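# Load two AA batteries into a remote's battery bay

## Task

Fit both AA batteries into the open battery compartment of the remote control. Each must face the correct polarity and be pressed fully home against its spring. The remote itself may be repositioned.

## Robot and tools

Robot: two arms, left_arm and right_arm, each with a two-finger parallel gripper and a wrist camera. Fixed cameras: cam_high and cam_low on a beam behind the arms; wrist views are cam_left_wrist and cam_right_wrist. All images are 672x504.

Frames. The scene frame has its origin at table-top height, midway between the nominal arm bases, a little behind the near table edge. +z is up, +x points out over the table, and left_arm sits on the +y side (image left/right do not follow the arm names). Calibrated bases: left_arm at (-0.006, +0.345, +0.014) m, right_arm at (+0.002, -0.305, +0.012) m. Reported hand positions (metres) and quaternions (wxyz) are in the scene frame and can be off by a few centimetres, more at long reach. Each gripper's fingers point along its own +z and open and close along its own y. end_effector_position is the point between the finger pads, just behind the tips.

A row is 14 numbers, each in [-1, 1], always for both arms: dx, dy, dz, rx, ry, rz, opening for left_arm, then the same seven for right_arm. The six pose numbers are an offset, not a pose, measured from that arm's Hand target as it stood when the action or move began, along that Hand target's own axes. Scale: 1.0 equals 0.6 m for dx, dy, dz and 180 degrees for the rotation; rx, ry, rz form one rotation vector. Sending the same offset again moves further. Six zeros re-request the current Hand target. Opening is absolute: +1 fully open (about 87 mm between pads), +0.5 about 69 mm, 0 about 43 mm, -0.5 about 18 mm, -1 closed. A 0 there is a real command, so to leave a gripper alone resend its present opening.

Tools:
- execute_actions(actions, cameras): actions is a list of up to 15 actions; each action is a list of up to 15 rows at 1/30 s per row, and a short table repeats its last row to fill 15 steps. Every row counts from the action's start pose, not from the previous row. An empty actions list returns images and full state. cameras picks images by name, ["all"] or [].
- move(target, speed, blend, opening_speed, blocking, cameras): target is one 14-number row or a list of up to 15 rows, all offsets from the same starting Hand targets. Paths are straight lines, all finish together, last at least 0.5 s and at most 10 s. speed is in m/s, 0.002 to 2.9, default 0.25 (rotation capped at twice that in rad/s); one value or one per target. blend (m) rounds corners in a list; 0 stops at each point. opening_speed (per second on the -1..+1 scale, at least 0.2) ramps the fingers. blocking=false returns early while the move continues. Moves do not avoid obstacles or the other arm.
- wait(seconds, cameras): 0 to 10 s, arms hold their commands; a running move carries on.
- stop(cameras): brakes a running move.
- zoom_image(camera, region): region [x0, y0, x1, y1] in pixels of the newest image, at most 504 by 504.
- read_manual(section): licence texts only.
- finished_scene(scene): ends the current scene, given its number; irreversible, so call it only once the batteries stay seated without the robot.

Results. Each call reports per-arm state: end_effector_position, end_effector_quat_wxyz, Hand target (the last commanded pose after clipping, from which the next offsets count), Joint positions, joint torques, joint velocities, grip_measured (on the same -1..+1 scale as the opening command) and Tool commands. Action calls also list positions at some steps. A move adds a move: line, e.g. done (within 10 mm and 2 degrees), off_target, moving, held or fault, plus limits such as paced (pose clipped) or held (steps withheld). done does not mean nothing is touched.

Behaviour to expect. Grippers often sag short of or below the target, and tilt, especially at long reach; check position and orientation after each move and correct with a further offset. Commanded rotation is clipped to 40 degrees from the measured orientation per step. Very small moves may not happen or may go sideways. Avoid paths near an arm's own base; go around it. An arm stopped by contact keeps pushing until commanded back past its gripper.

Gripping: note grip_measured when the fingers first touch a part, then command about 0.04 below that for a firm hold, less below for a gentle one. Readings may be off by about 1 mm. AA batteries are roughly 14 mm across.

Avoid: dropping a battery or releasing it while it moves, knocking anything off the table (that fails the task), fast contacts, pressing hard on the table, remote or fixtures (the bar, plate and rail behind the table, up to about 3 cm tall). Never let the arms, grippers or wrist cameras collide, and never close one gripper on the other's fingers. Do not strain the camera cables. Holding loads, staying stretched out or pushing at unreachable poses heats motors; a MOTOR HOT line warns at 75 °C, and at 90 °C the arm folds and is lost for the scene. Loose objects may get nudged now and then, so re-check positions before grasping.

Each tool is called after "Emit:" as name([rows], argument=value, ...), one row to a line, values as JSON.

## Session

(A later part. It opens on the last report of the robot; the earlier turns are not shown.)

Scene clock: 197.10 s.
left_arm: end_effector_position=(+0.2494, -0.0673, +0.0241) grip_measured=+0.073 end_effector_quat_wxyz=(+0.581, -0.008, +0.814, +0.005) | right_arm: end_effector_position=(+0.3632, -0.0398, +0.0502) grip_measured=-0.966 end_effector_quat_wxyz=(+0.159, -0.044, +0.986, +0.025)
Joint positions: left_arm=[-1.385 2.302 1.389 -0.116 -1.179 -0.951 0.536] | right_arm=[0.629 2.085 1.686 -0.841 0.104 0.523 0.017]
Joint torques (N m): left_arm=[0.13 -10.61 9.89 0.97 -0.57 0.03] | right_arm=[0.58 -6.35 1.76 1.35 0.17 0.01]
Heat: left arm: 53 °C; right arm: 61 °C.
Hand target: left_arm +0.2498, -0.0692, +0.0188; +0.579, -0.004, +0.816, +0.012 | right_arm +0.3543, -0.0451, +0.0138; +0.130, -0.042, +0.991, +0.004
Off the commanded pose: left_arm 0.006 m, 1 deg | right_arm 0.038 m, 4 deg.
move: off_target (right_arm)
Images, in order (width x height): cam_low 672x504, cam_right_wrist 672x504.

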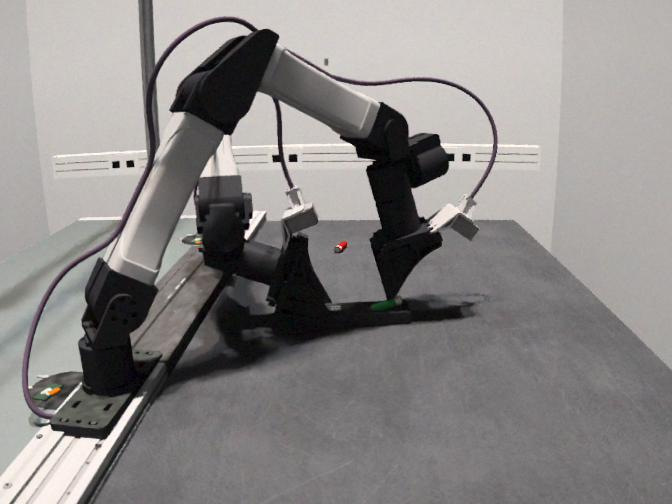

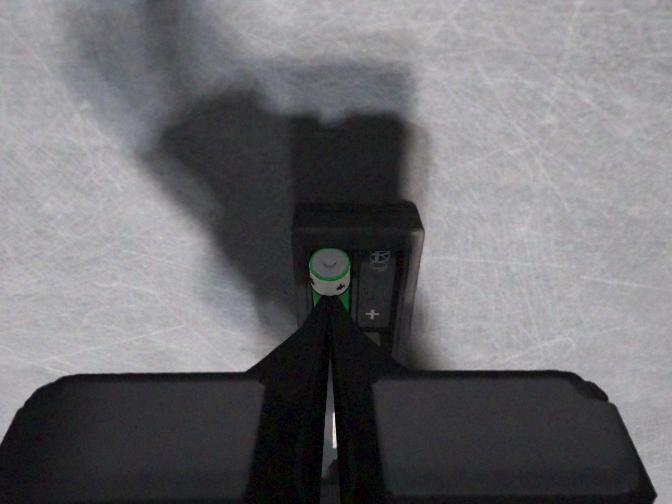

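Emit:
move([
  [0,0,0,0,0,0,0.0,-0.06,0.0057,-0.114,0,0,0,-1],
  [0,0,0,0,0,0,0.0,-0.06,0.0057,-0.11,0,0,0,-0.3],
  [0,0,0,0,0,0,0.0,-0.045,0.0057,-0.043,0,0,0,-0.3],
], speed=0.06, cameras=["cam_low","cam_right_wrist"])

Emit:
zoom_image(camera="cam_low", region=[320, 230, 460, 335])

Emit:
zoom_image(camera="cam_right_wrist", region=[252, 190, 420, 400])

Scene clock: 201.80 s.
left_arm: end_effector_position=(+0.2494, -0.0673, +0.0241) grip_measured=+0.073 end_effector_quat_wxyz=(+0.581, -0.008, +0.814, +0.005) | right_arm: end_effector_position=(+0.3702, -0.0375, +0.0501) grip_measured=-0.300 end_effector_quat_wxyz=(+0.131, -0.044, +0.990, +0.005)
Joint positions: left_arm=[-1.385 2.302 1.389 -0.116 -1.179 -0.951 0.536] | right_arm=[0.624 2.185 1.854 -0.978 0.104 0.523 0.35]
Joint torques (N m): left_arm=[0.13 -10.61 9.92 0.97 -0.57 0.04] | right_arm=[-0.59 -11.52 5.26 1.06 0.12 -0.14]
Heat: left arm: 53 °C; right arm: 61 °C.
Hand target: left_arm +0.2498, -0.0692, +0.0188; +0.579, -0.004, +0.816, +0.012 | right_arm +0.3734, -0.0401, +0.0458; +0.130, -0.042, +0.991, +0.005
Off the commanded pose: left_arm 0.006 m, 1 deg | right_arm 0.006 m, 0 deg.
move: done
Images, in order (width x height): cam_low 672x504, cam_right_wrist 672x504.

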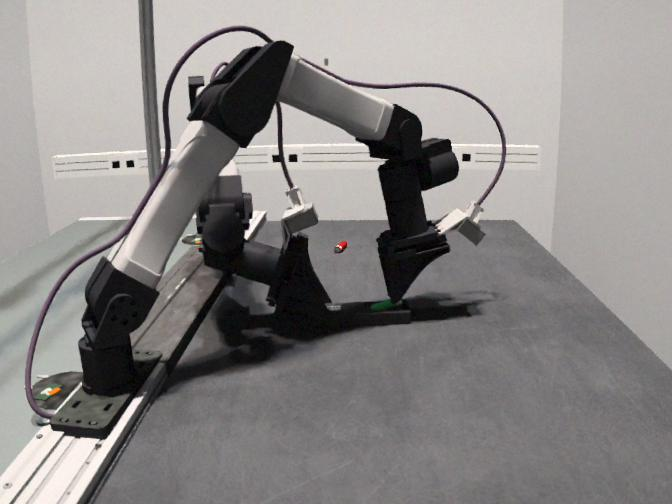

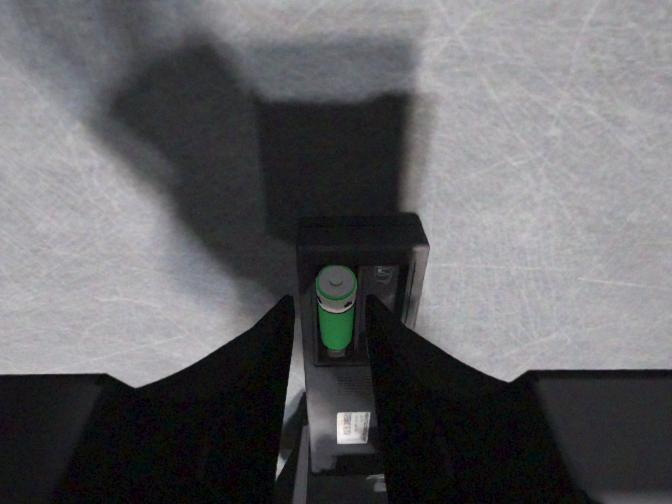

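Scaled by 3.600 from the camera's 672x504 image, which has a finer 960x720 frame.

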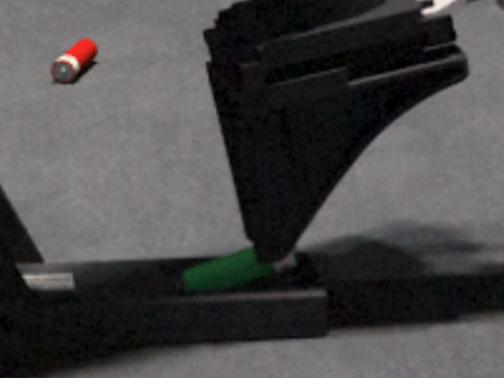

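Scaled by 2.400 from the camera's 672x504 image, which has a finer 960x720 frame.

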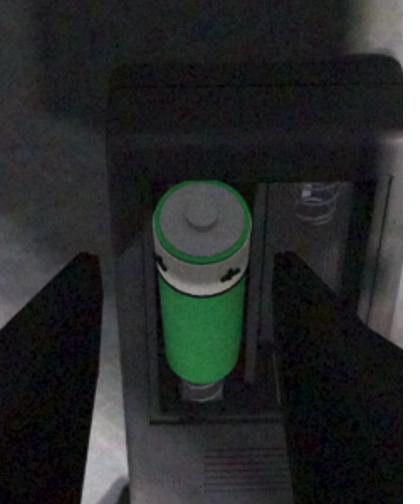

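Emit:
move(target=[0,0,0,0,0,0,0.0,0.0,-0.003,0.003,0,0,0,-0.65], opening_speed=0.4, cameras=[])

Scene clock: 203.13 s.
left_arm: end_effector_position=(+0.2494, -0.0673, +0.0241) grip_measured=+0.073 end_effector_quat_wxyz=(+0.581, -0.008, +0.814, +0.005) | right_arm: end_effector_position=(+0.3711, -0.0396, +0.0482) grip_measured=-0.597 end_effector_quat_wxyz=(+0.130, -0.043, +0.991, +0.005)
Joint positions: left_arm=[-1.385 2.302 1.389 -0.116 -1.179 -0.951 0.536] | right_arm=[0.619 2.185 1.846 -0.97 0.104 0.521 0.201]
Joint torques (N m): left_arm=[0.13 -10.59 9.91 0.97 -0.57 0.03] | right_arm=[-0.53 -11.64 5.16 1.01 0.11 -0.16]
Heat: left arm: 53 °C; right arm: 61 °C.
Hand target: left_arm +0.2498, -0.0692, +0.0188; +0.579, -0.004, +0.816, +0.012 | right_arm +0.3740, -0.0418, +0.0440; +0.130, -0.042, +0.991, +0.004
Off the commanded pose: left_arm 0.006 m, 1 deg | right_arm 0.006 m, 0 deg.
move: done
No camera images: "cameras" was empty.

Emit:
move([
  [0,0,0,0,0,0,0.0,0.035,0.0,-0.008,0,0.0,0,-0.66],
  [0,0,0,0,0,0,0.0,0.043,0.0,0.016,0,0.035,0,-0.66],
], speed=0.04, cameras=["cam_low","cam_right_wrist"])

Emit:
zoom_image(camera="cam_low", region=[320, 230, 460, 335])

Emit:
zoom_image(camera="cam_right_wrist", region=[252, 190, 420, 400])

Scene clock: 205.97 s.
left_arm: end_effector_position=(+0.2494, -0.0673, +0.0241) grip_measured=+0.073 end_effector_quat_wxyz=(+0.581, -0.008, +0.814, +0.005) | right_arm: end_effector_position=(+0.3684, -0.0387, +0.0466) grip_measured=-0.598 end_effector_quat_wxyz=(+0.124, -0.040, +0.991, +0.012)
Joint positions: left_arm=[-1.385 2.302 1.389 -0.116 -1.179 -0.951 0.536] | right_arm=[0.617 2.181 1.833 -0.964 0.085 0.525 0.201]
Joint torques (N m): left_arm=[0.12 -10.61 9.91 0.97 -0.57 0.03] | right_arm=[0.03 -8.51 5.56 0.34 -0.24 -0.08]
Heat: left arm: 53 °C; right arm: 61 °C.
Hand target: left_arm +0.2498, -0.0692, +0.0188; +0.579, -0.004, +0.816, +0.012 | right_arm +0.3516, -0.0438, +0.0279; +0.076, -0.042, +0.996, +0.002
Off the commanded pose: left_arm 0.006 m, 1 deg | right_arm 0.026 m, 6 deg.
move: off_target (right_arm)
Images, in order (width x height): cam_low 672x504, cam_right_wrist 672x504.

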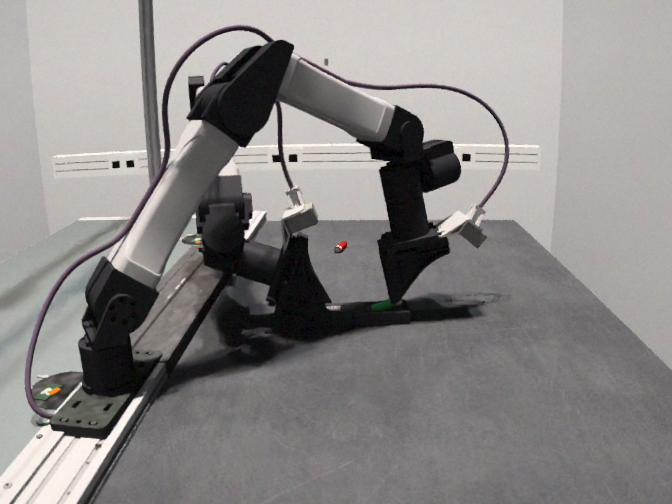

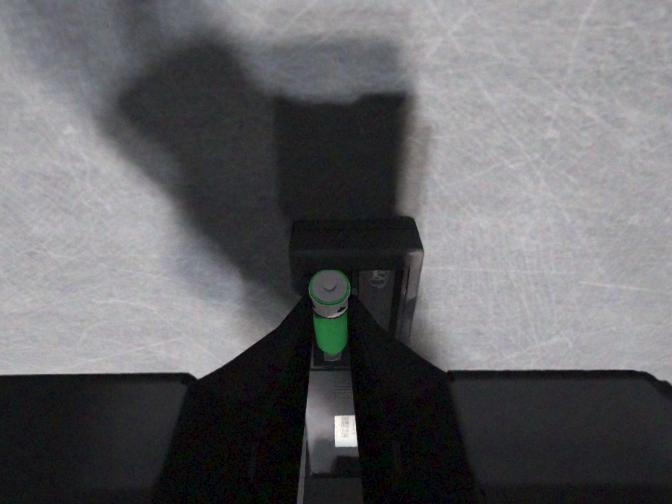

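Scaled by 3.600 from the camera's 672x504 image, which has a finer 960x720 frame.

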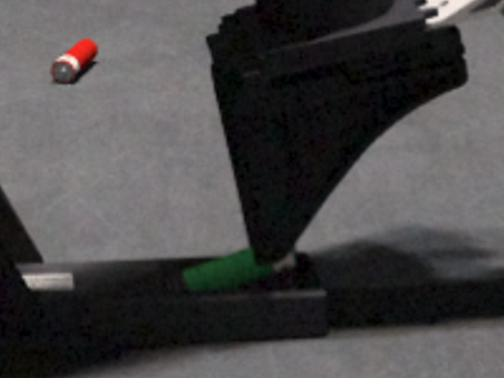

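Scaled by 2.400 from the camera's 672x504 image, which has a finer 960x720 frame.

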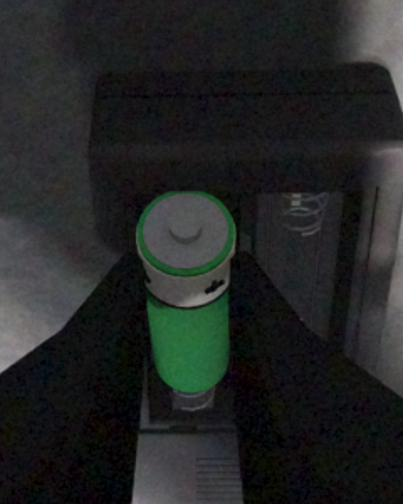

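Emit:
move([
  [0,0,0,0,0,0,0.0,0.022,0.0,-0.02,0,0.0,0,-0.68],
  [0,0,0,0,0,0,0.0,0.022,0.0,0.00,0,0.035,0,-0.68],
], speed=0.04, cameras=["cam_low","cam_right_wrist"])

Emit:
zoom_image(camera="cam_low", region=[320, 230, 460, 335])

Emit:
zoom_image(camera="cam_right_wrist", region=[252, 190, 420, 400])

Scene clock: 208.63 s.
left_arm: end_effector_position=(+0.2493, -0.0671, +0.0241) grip_measured=+0.073 end_effector_quat_wxyz=(+0.581, -0.008, +0.814, +0.005) | right_arm: end_effector_position=(+0.3665, -0.0395, +0.0461) grip_measured=-0.598 end_effector_quat_wxyz=(+0.091, -0.037, +0.995, +0.011)
Joint positions: left_arm=[-1.385 2.302 1.389 -0.117 -1.179 -0.951 0.536] | right_arm=[0.603 2.236 1.924 -1.058 0.049 0.524 0.201]
Joint torques (N m): left_arm=[0.13 -10.61 9.92 0.98 -0.57 0.03] | right_arm=[0.54 -8.57 5 -0.13 -0.44 -0.09]
Heat: left arm: 53 °C; right arm: 60 °C.
Hand target: left_arm +0.2498, -0.0692, +0.0188; +0.579, -0.004, +0.816, +0.012 | right_arm +0.3387, -0.0447, +0.0261; +0.021, -0.042, +0.999, +0.000
Off the commanded pose: left_arm 0.006 m, 1 deg | right_arm 0.035 m, 8 deg.
move: off_target (right_arm)
Images, in order (width x height): cam_low 672x504, cam_right_wrist 672x504.

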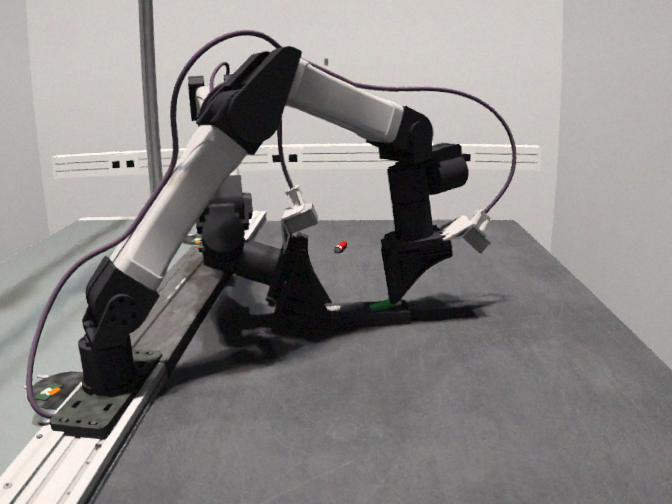

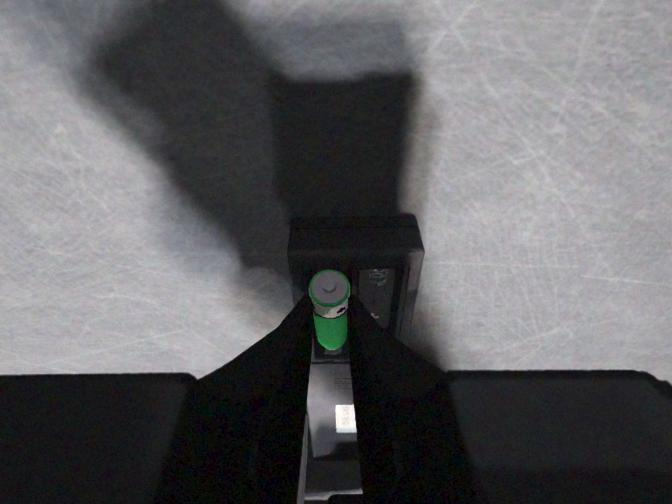

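Scaled by 3.600 from the camera's 672x504 image, which has a finer 960x720 frame.

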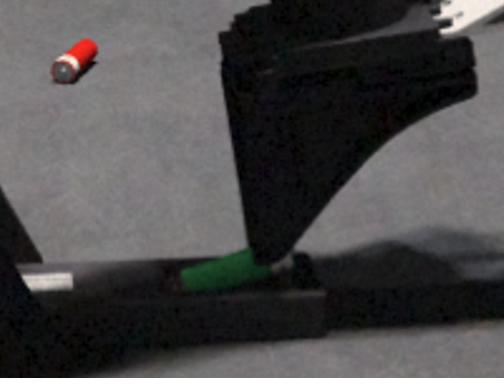

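Scaled by 2.400 from the camera's 672x504 image, which has a finer 960x720 frame.

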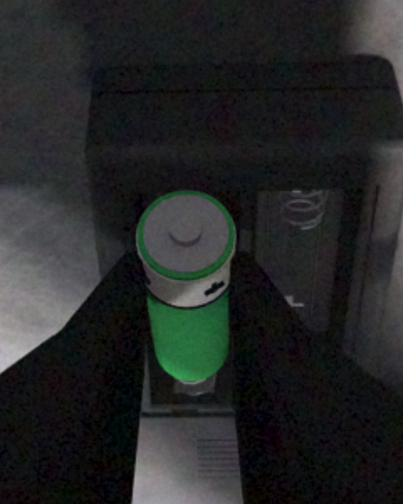

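Emit:
move([
  [0,0,0,0,0,0,0.0,0.0,0.0,-0.036,0,-0.02,0,-0.68],
  [0,0,0,0,0,0,0.0,0.012,0.0,-0.036,0,-0.02,0,-0.68],
], speed=0.04, cameras=["cam_low","cam_right_wrist"])

Emit:
zoom_image(camera="cam_low", region=[320, 230, 460, 335])

Emit:
zoom_image(camera="cam_right_wrist", region=[252, 190, 420, 400])

Scene clock: 210.97 s.
left_arm: end_effector_position=(+0.2474, -0.0680, +0.0240) grip_measured=+0.073 end_effector_quat_wxyz=(+0.581, -0.006, +0.814, +0.004) | right_arm: end_effector_position=(+0.3628, -0.0413, +0.0427) grip_measured=-0.600 end_effector_quat_wxyz=(+0.098, -0.037, +0.994, +0.009)
Joint positions: left_arm=[-1.389 2.302 1.389 -0.119 -1.179 -0.953 0.536] | right_arm=[0.61 2.209 1.866 -1.017 0.062 0.528 0.2]
Joint torques (N m): left_arm=[0.51 -10.61 9.94 0.99 -0.57 0.06] | right_arm=[1.72 -15.09 3.43 -0.2 -0.23 0.04]
Heat: left arm: 53 °C; right arm: 60 °C.
Hand target: left_arm +0.2499, -0.0691, +0.0188; +0.579, -0.004, +0.815, +0.012 | right_arm +0.3306, -0.0455, +0.0474; +0.052, -0.042, +0.998, +0.001
Off the commanded pose: left_arm 0.006 m, 1 deg | right_arm 0.033 m, 5 deg.
move: off_target (right_arm)
Images, in order (width x height): cam_low 672x504, cam_right_wrist 672x504.

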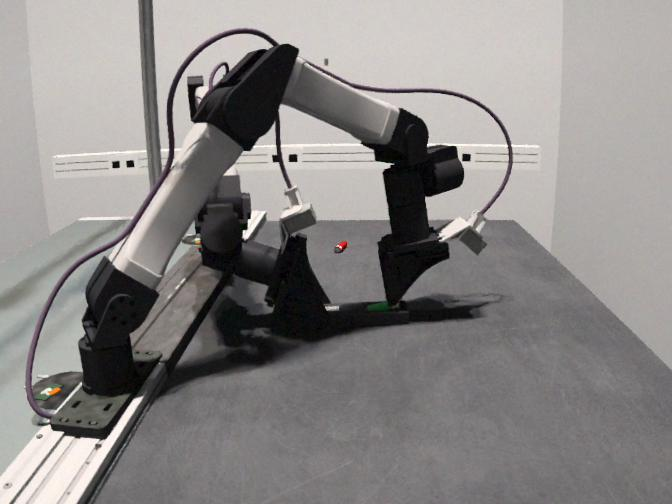

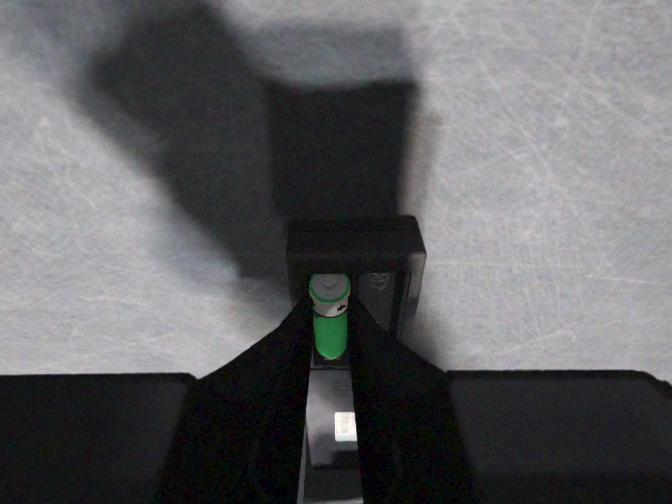

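Scaled by 3.600 from the camera's 672x504 image, which has a finer 960x720 frame.

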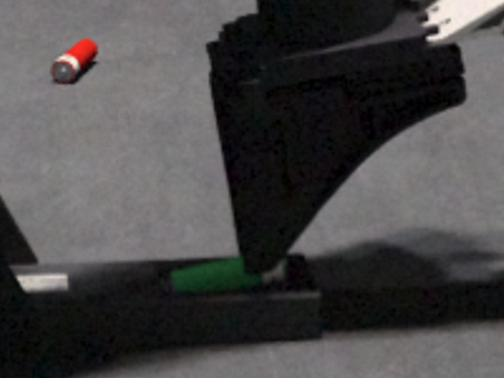

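Scaled by 2.400 from the camera's 672x504 image, which has a finer 960x720 frame.

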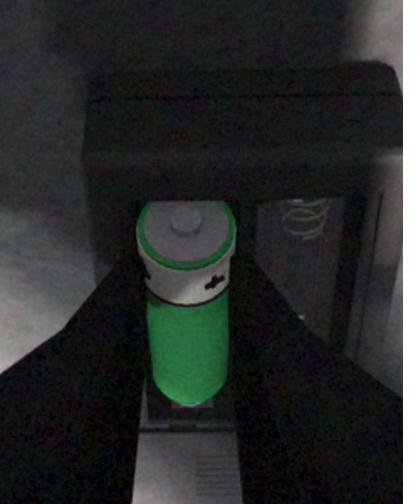

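Emit:
move([
  [0,0,0,0,0,0,0.0,-0.045,0.006,0.01,0,0.0,0,-0.68],
  [0,0,0,0,0,0,0.0,-0.045,0.006,0.01,0,0,0,-0.5],
  [0,0,0,0,0,0,0.0,-0.05,0.004,-0.05,0,0,0,-0.5],
  [0,0,0,0,0,0,0.0,-0.05,0.003,-0.05,0,0,0,-1],
], speed=0.04, opening_speed=0.5, cameras=["cam_low","cam_right_wrist","cam_left_wrist"])

Emit:
zoom_image(camera="cam_low", region=[320, 230, 460, 335])

Emit:
zoom_image(camera="cam_right_wrist", region=[252, 190, 420, 400])

Scene clock: 216.07 s.
left_arm: end_effector_position=(+0.2474, -0.0680, +0.0240) grip_measured=+0.073 end_effector_quat_wxyz=(+0.581, -0.006, +0.814, +0.004) | right_arm: end_effector_position=(+0.3540, -0.0410, +0.0747) grip_measured=-0.966 end_effector_quat_wxyz=(+0.051, -0.042, +0.998, -0.005)
Joint positions: left_arm=[-1.389 2.302 1.389 -0.119 -1.179 -0.954 0.536] | right_arm=[0.609 2.282 2.114 -1.287 0.033 0.52 0.017]
Joint torques (N m): left_arm=[0.5 -10.62 9.91 0.99 -0.57 0.05] | right_arm=[-0.57 -12.79 7.24 0.41 0 -0.17]
Heat: left arm: 53 °C; right arm: 61 °C.
Hand target: left_arm +0.2499, -0.0691, +0.0189; +0.579, -0.004, +0.815, +0.012 | right_arm +0.3570, -0.0414, +0.0803; +0.052, -0.042, +0.998, +0.001
Off the commanded pose: left_arm 0.006 m, 1 deg | right_arm 0.006 m, 1 deg.
move: done; target 2's new opening was sent with right_arm's hand 0.009 m and 3 deg from that target
Images, in order (width x height): cam_low 672x504, cam_left_wrist 672x504, cam_right_wrist 672x504.

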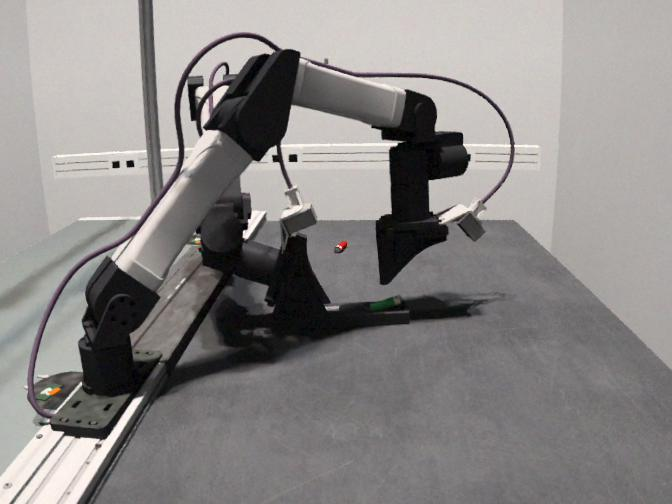

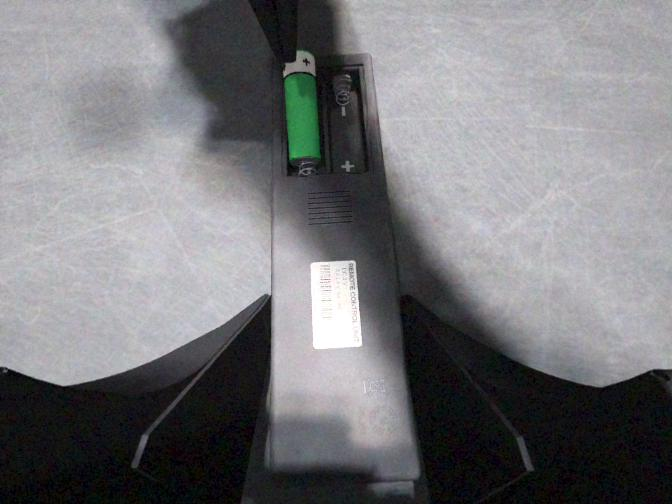

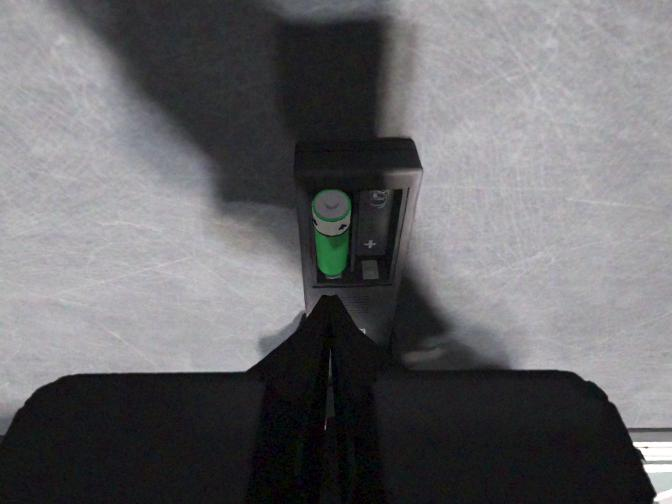

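Scaled by 3.600 from the camera's 672x504 image, which has a finer 960x720 frame.

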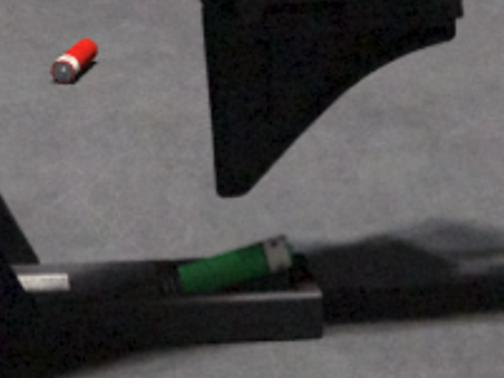

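Scaled by 2.400 from the camera's 672x504 image, which has a finer 960x720 frame.

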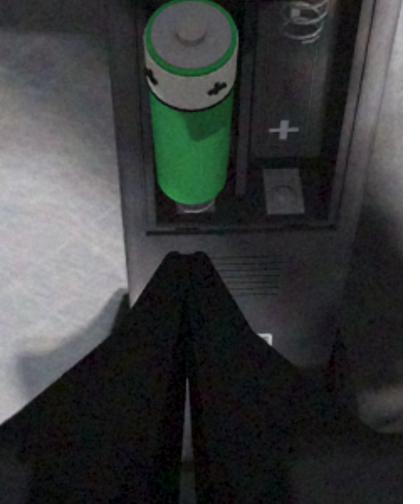

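Emit:
move([
  [0,0,0,0,0,0,0.0,-0.018,0,0.0,0,-0.05,0,-0.3],
  [0,0,0,0,0,0,0.0,-0.018,-0.002,0.062,0,-0.05,0,-0.3],
  [0,0,0,0,0,0,0.0,-0.018,-0.002,0.062,0,-0.05,0,-0.66],
], speed=0.05, opening_speed=0.5, cameras=["cam_low","cam_right_wrist"])

Emit:
zoom_image(camera="cam_low", region=[320, 230, 460, 335])

Scene clock: 220.40 s.
left_arm: end_effector_position=(+0.2474, -0.0680, +0.0240) grip_measured=+0.073 end_effector_quat_wxyz=(+0.581, -0.006, +0.814, +0.004) | right_arm: end_effector_position=(+0.3630, -0.0409, +0.0437) grip_measured=-0.589 end_effector_quat_wxyz=(+0.108, -0.045, +0.993, +0.003)
Joint positions: left_arm=[-1.389 2.302 1.389 -0.119 -1.179 -0.954 0.536] | right_arm=[0.619 2.198 1.852 -1.003 0.082 0.52 0.206]
Joint torques (N m): left_arm=[0.51 -10.62 9.94 0.99 -0.58 0.05] | right_arm=[-0.16 -13.56 3.97 1.3 0.32 -0.11]
Heat: left arm: 53 °C; right arm: 63 °C.
Hand target: left_arm +0.2499, -0.0691, +0.0189; +0.579, -0.004, +0.815, +0.012 | right_arm +0.3716, -0.0413, +0.0444; +0.130, -0.042, +0.991, +0.004
Off the commanded pose: left_arm 0.006 m, 1 deg | right_arm 0.009 m, 3 deg.
move: off_target (right_arm); target 3's new opening was sent with right_arm's hand 0.009 m and 3 deg from that target
Images, in order (width x height): cam_low 672x504, cam_right_wrist 672x504.

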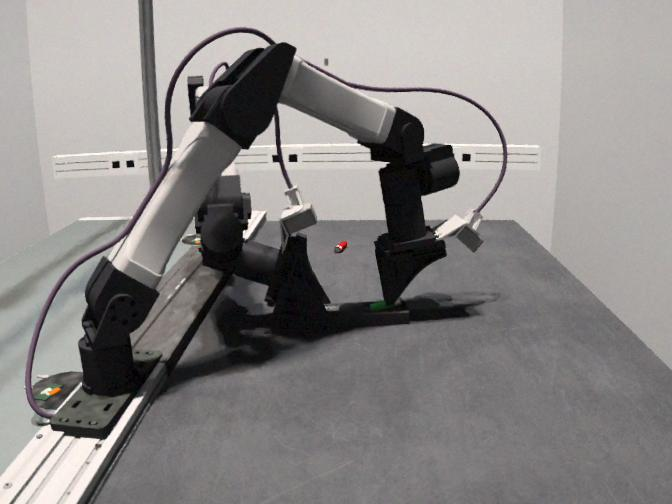

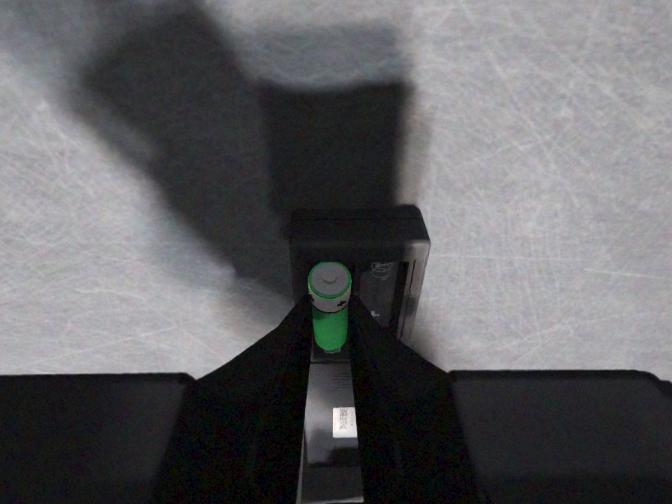

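Scaled by 3.600 from the camera's 672x504 image, which has a finer 960x720 frame.

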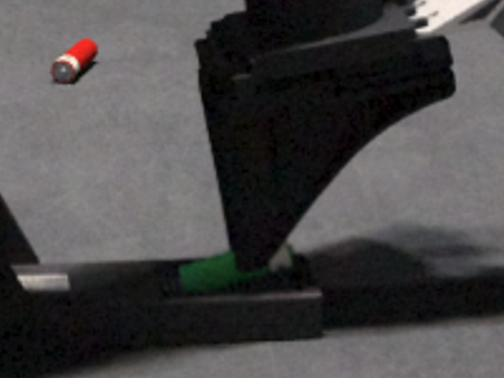

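Emit:
move(target=[0,0,0,0,0,0,0.0,0.055,0,-0.01,0,0.035,0,-0.68], speed=0.04, cameras=["cam_low","cam_right_wrist"])

Emit:
zoom_image(camera="cam_low", region=[320, 230, 460, 335])

Emit:
zoom_image(camera="cam_right_wrist", region=[252, 190, 420, 400])

Scene clock: 222.23 s.
left_arm: end_effector_position=(+0.2474, -0.0680, +0.0240) grip_measured=+0.073 end_effector_quat_wxyz=(+0.581, -0.006, +0.814, +0.004) | right_arm: end_effector_position=(+0.3600, -0.0400, +0.0434) grip_measured=-0.589 end_effector_quat_wxyz=(+0.109, -0.041, +0.993, +0.007)
Joint positions: left_arm=[-1.389 2.302 1.389 -0.119 -1.179 -0.954 0.536] | right_arm=[0.622 2.183 1.826 -0.986 0.078 0.53 0.206]
Joint torques (N m): left_arm=[0.51 -10.61 9.94 1 -0.57 0.06] | right_arm=[0.94 -13.68 3.28 0.25 -0.14 0.04]
Heat: left arm: 53 °C; right arm: 63 °C.
Hand target: left_arm +0.2499, -0.0691, +0.0189; +0.579, -0.004, +0.815, +0.012 | right_arm +0.3383, -0.0442, +0.0416; +0.076, -0.042, +0.996, +0.002
Off the commanded pose: left_arm 0.006 m, 1 deg | right_arm 0.022 m, 4 deg.
move: off_target (right_arm)
Images, in order (width x height): cam_low 672x504, cam_right_wrist 672x504.

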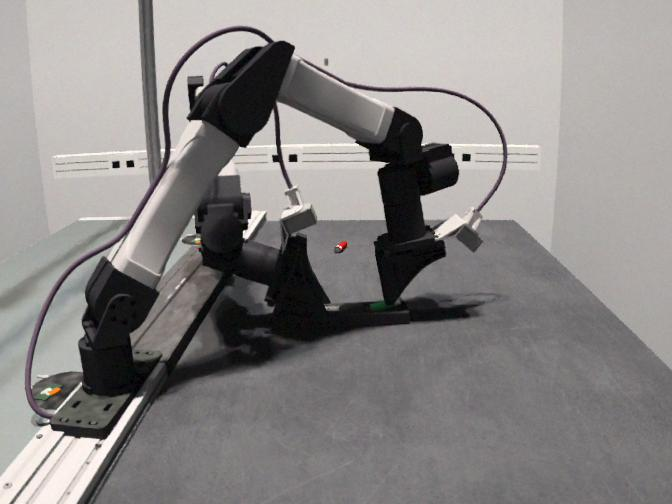

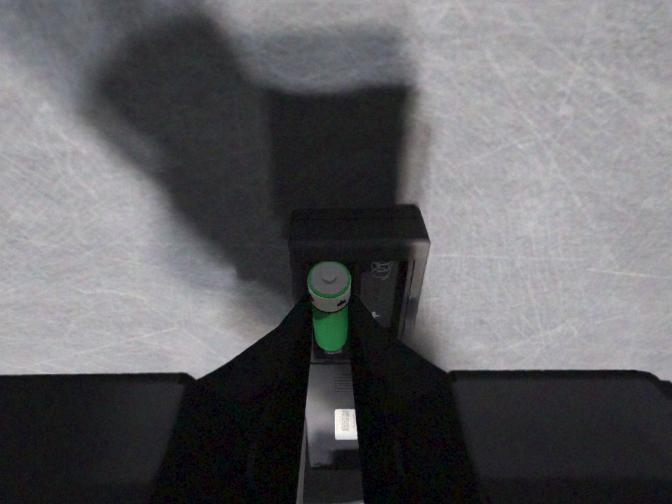

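Scaled by 3.600 from the camera's 672x504 image, which has a finer 960x720 frame.

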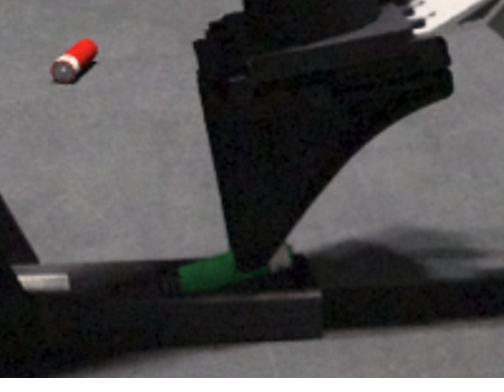

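Scaled by 2.400 from the camera's 672x504 image, which has a finer 960x720 frame.

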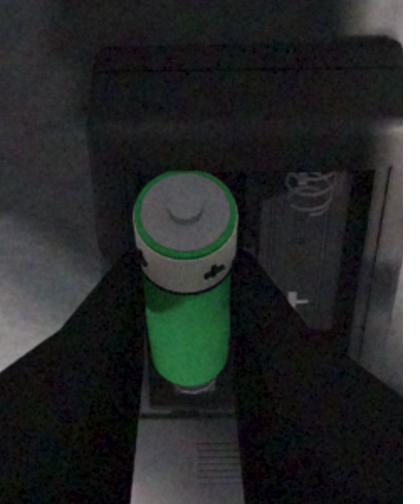

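Emit:
move(target=[0,0,0,0,0,0,0.0,0.03,0,-0.004,0,0.02,0,-0.68], speed=0.04, cameras=["cam_low","cam_right_wrist"])

Emit:
zoom_image(camera="cam_low", region=[320, 230, 460, 335])

Emit:
zoom_image(camera="cam_right_wrist", region=[252, 190, 420, 400])

Scene clock: 223.57 s.
left_arm: end_effector_position=(+0.2474, -0.0680, +0.0240) grip_measured=+0.073 end_effector_quat_wxyz=(+0.581, -0.006, +0.814, +0.004) | right_arm: end_effector_position=(+0.3576, -0.0407, +0.0433) grip_measured=-0.589 end_effector_quat_wxyz=(+0.105, -0.036, +0.994, +0.007)
Joint positions: left_arm=[-1.389 2.302 1.389 -0.119 -1.179 -0.954 0.536] | right_arm=[0.622 2.18 1.821 -0.991 0.075 0.541 0.206]
Joint torques (N m): left_arm=[0.51 -10.59 9.92 1 -0.57 0.05] | right_arm=[1.59 -13.74 2.93 -0.25 -0.42 0.01]
Heat: left arm: 53 °C; right arm: 64 °C.
Hand target: left_arm +0.2499, -0.0691, +0.0188; +0.579, -0.004, +0.816, +0.012 | right_arm +0.3202, -0.0457, +0.0413; +0.044, -0.042, +0.998, +0.001
Off the commanded pose: left_arm 0.006 m, 1 deg | right_arm 0.038 m, 7 deg.
move: off_target (right_arm)
Images, in order (width x height): cam_low 672x504, cam_right_wrist 672x504.

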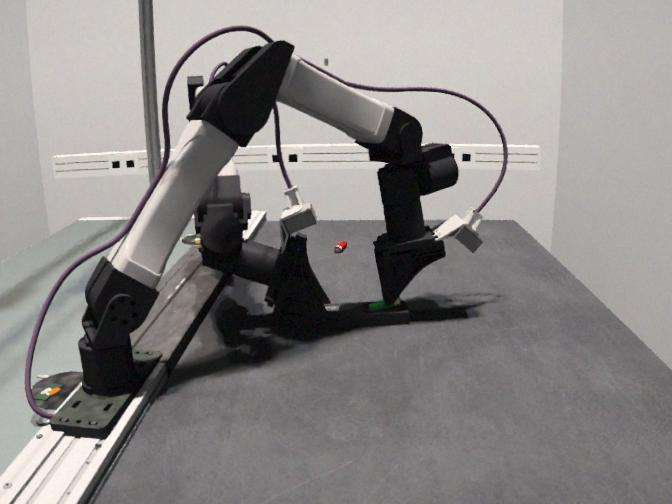

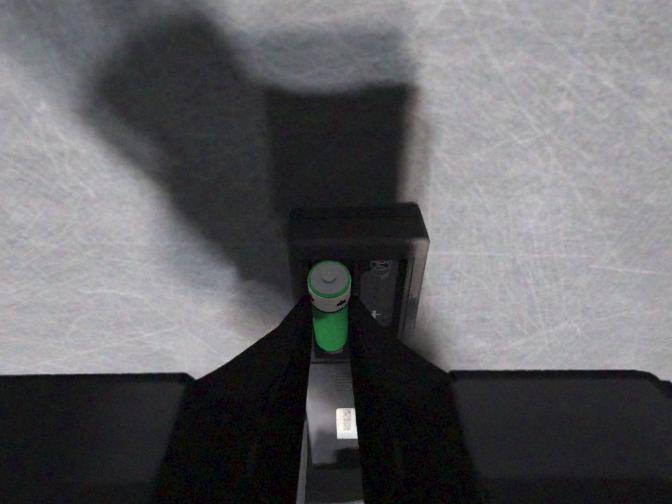

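Scaled by 3.600 from the camera's 672x504 image, which has a finer 960x720 frame.

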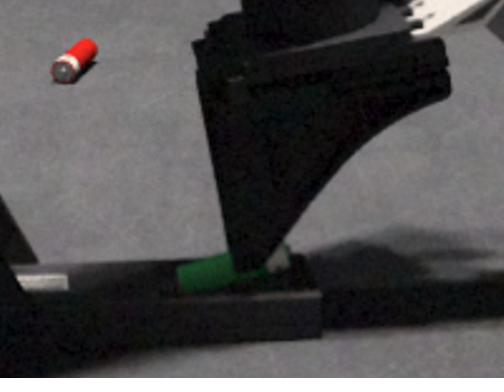

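Scaled by 2.400 from the camera's 672x504 image, which has a finer 960x720 frame.

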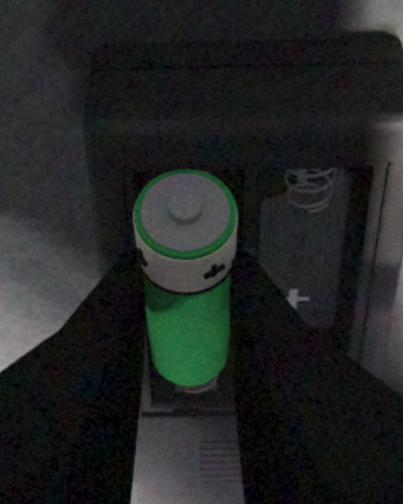

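Emit:
move(target=[0,0,0,0,0,0,0.0,0.02,0,0.004,0,0.03,0,-0.7], speed=0.04, cameras=["cam_low","cam_right_wrist"])

Emit:
zoom_image(camera="cam_low", region=[320, 230, 460, 335])

Emit:
zoom_image(camera="cam_right_wrist", region=[252, 190, 420, 400])

Scene clock: 225.37 s.
left_arm: end_effector_position=(+0.2449, -0.0689, +0.0238) grip_measured=+0.073 end_effector_quat_wxyz=(+0.581, -0.004, +0.814, +0.003) | right_arm: end_effector_position=(+0.3519, -0.0418, +0.0438) grip_measured=-0.589 end_effector_quat_wxyz=(+0.091, -0.037, +0.995, +0.006)
Joint positions: left_arm=[-1.395 2.302 1.389 -0.124 -1.18 -0.958 0.536] | right_arm=[0.622 2.184 1.831 -1.022 0.062 0.541 0.206]
Joint torques (N m): left_arm=[0.96 -10.61 9.94 1.03 -0.57 0.1] | right_arm=[1.1 -10.48 5.75 -0.87 -0.76 0.02]
Heat: left arm: 53 °C; right arm: 63 °C.
Hand target: left_arm +0.2498, -0.0692, +0.0189; +0.579, -0.004, +0.815, +0.012 | right_arm +0.3085, -0.0467, +0.0379; -0.003, -0.042, +0.999, -0.001
Off the commanded pose: left_arm 0.007 m, 1 deg | right_arm 0.044 m, 11 deg.
move: off_target (right_arm)
Images, in order (width x height): cam_low 672x504, cam_right_wrist 672x504.

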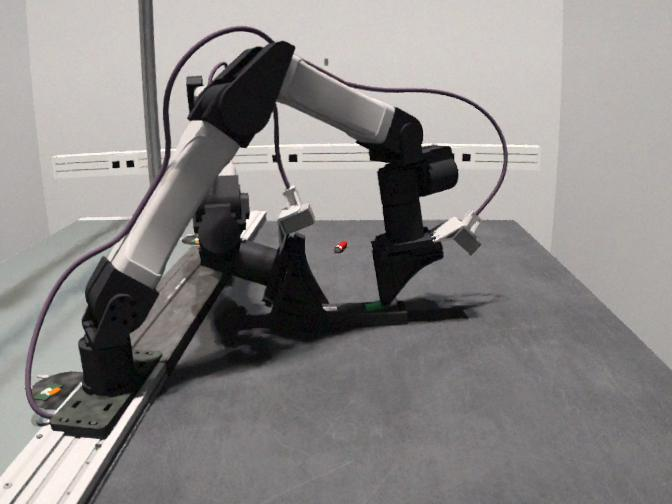

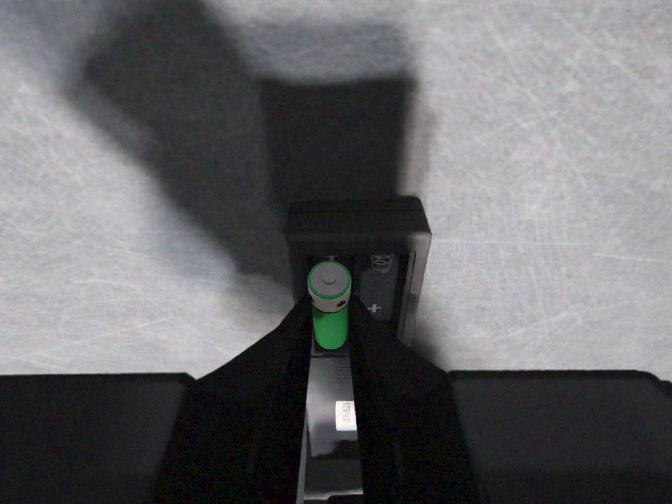

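Scaled by 3.600 from the camera's 672x504 image, which has a finer 960x720 frame.

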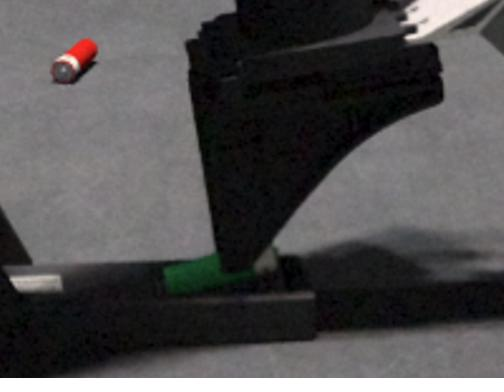

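Scaled by 2.400 from the camera's 672x504 image, which has a finer 960x720 frame.

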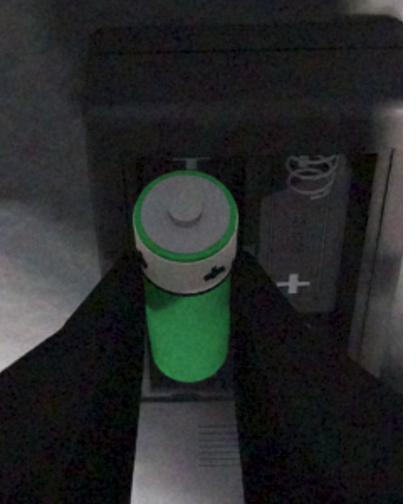

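Emit:
move(target=[0,0,0,0,0,0,0.0,0.0,0,0.03,0,0.0,0,-0.7], speed=0.04, cameras=["cam_low","cam_right_wrist"])

Emit:
zoom_image(camera="cam_low", region=[320, 230, 460, 335])

Emit:
zoom_image(camera="cam_right_wrist", region=[252, 190, 420, 400])

Scene clock: 226.40 s.
left_arm: end_effector_position=(+0.2449, -0.0689, +0.0238) grip_measured=+0.073 end_effector_quat_wxyz=(+0.581, -0.004, +0.814, +0.003) | right_arm: end_effector_position=(+0.3519, -0.0421, +0.0425) grip_measured=-0.589 end_effector_quat_wxyz=(+0.090, -0.036, +0.995, +0.007)
Joint positions: left_arm=[-1.395 2.302 1.389 -0.124 -1.18 -0.958 0.536] | right_arm=[0.62 2.186 1.828 -1.019 0.058 0.541 0.206]
Joint torques (N m): left_arm=[0.94 -10.61 9.91 1.03 -0.57 0.09] | right_arm=[1.32 -8.83 2.73 -0.31 -0.72 0.02]
Heat: left arm: 53 °C; right arm: 63 °C.
Hand target: left_arm +0.2498, -0.0692, +0.0189; +0.579, -0.004, +0.815, +0.012 | right_arm +0.3085, -0.0469, +0.0198; -0.003, -0.042, +0.999, -0.001
Off the commanded pose: left_arm 0.007 m, 1 deg | right_arm 0.049 m, 11 deg.
move: off_target (right_arm)
Images, in order (width x height): cam_low 672x504, cam_right_wrist 672x504.

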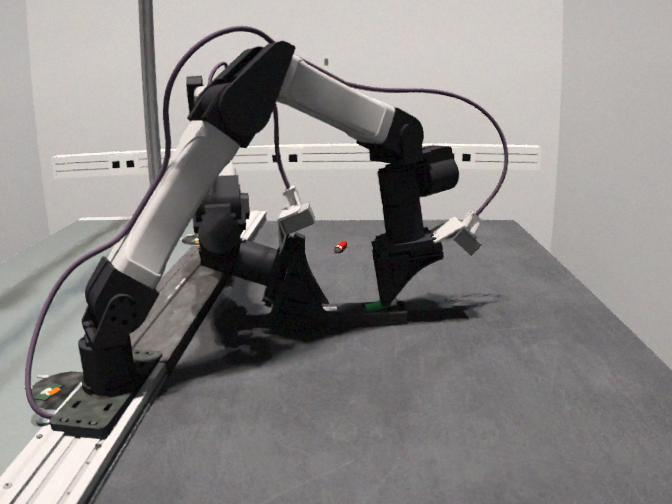

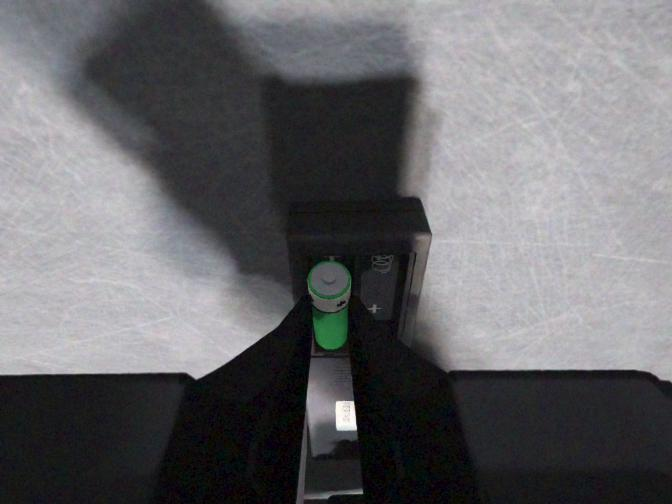

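Scaled by 3.600 from the camera's 672x504 image, which has a finer 960x720 frame.

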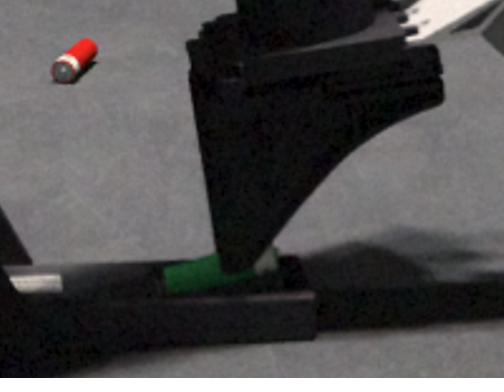

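Scaled by 2.400 from the camera's 672x504 image, which has a finer 960x720 frame.

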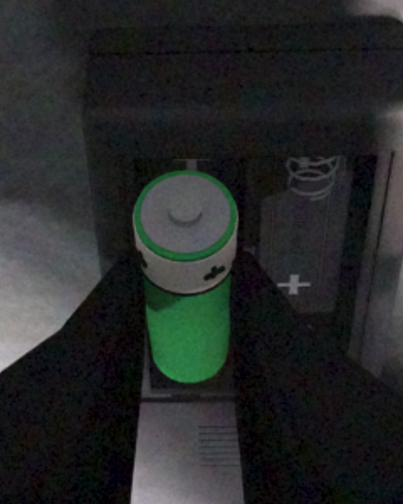

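Emit:
move([
  [0,0,0,0,0,0,0.0,-0.035,0,0.0,0,0.0,0,-0.7],
  [0,0,0,0,0,0,0.0,-0.05,0,0,0,0,0,-0.5],
], speed=0.06, cameras=["cam_low","cam_right_wrist"])

Emit:
zoom_image(camera="cam_low", region=[320, 230, 460, 335])

Emit:
zoom_image(camera="cam_right_wrist", region=[252, 190, 420, 400])

Scene clock: 228.60 s.
left_arm: end_effector_position=(+0.2449, -0.0689, +0.0238) grip_measured=+0.073 end_effector_quat_wxyz=(+0.581, -0.004, +0.814, +0.003) | right_arm: end_effector_position=(+0.3527, -0.0418, +0.0412) grip_measured=-0.500 end_effector_quat_wxyz=(+0.040, -0.041, +0.998, +0.010)
Joint positions: left_arm=[-1.395 2.302 1.389 -0.124 -1.18 -0.958 0.536] | right_arm=[0.597 2.284 1.981 -1.155 -0.004 0.512 0.25]
Joint torques (N m): left_arm=[0.95 -10.61 9.92 1.04 -0.57 0.09] | right_arm=[0.49 -8.12 4.67 0.26 -0.19 -0.08]
Heat: left arm: 53 °C; right arm: 63 °C.
Hand target: left_arm +0.2498, -0.0692, +0.0188; +0.579, -0.004, +0.816, +0.012 | right_arm +0.3384, -0.0443, +0.0197; -0.003, -0.042, +0.999, -0.001
Off the commanded pose: left_arm 0.007 m, 1 deg | right_arm 0.026 m, 5 deg.
move: off_target (right_arm); target 2's new opening was sent with right_arm's hand 0.027 m and 6 deg from that target
Images, in order (width x height): cam_low 672x504, cam_right_wrist 672x504.

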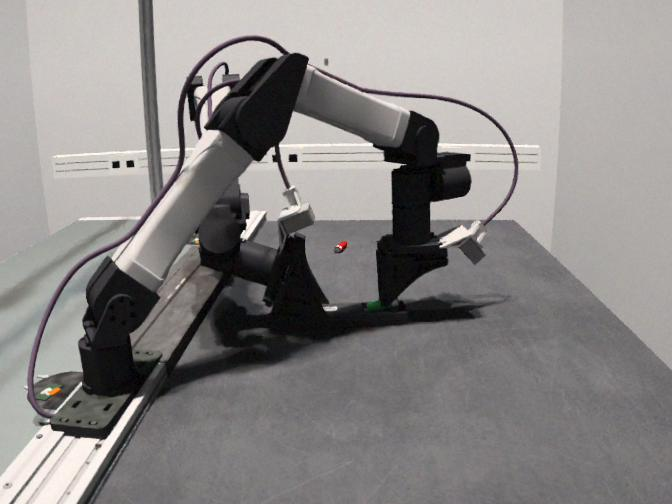

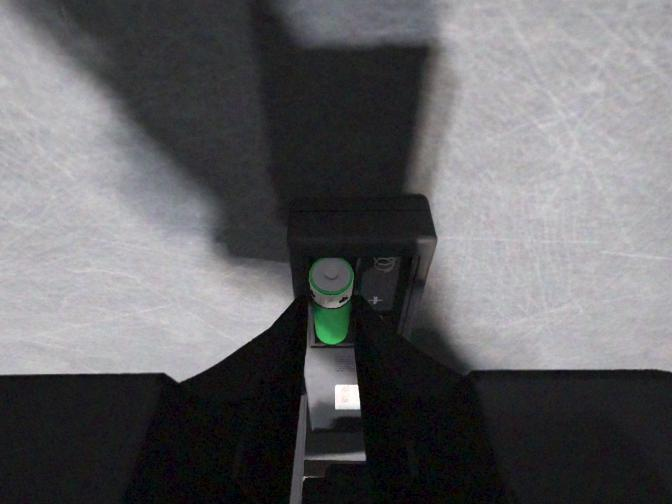

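Scaled by 3.600 from the camera's 672x504 image, which has a finer 960x720 frame.

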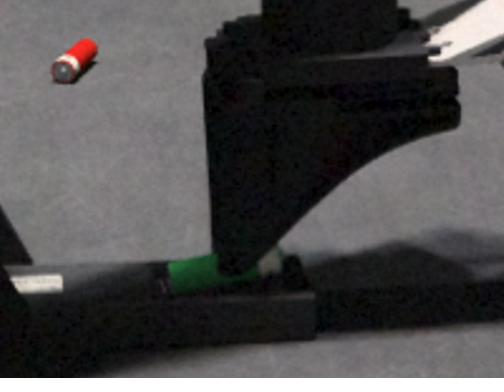

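Scaled by 2.400 from the camera's 672x504 image, which has a finer 960x720 frame.

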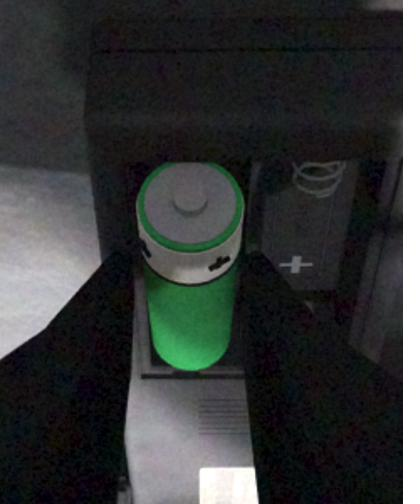

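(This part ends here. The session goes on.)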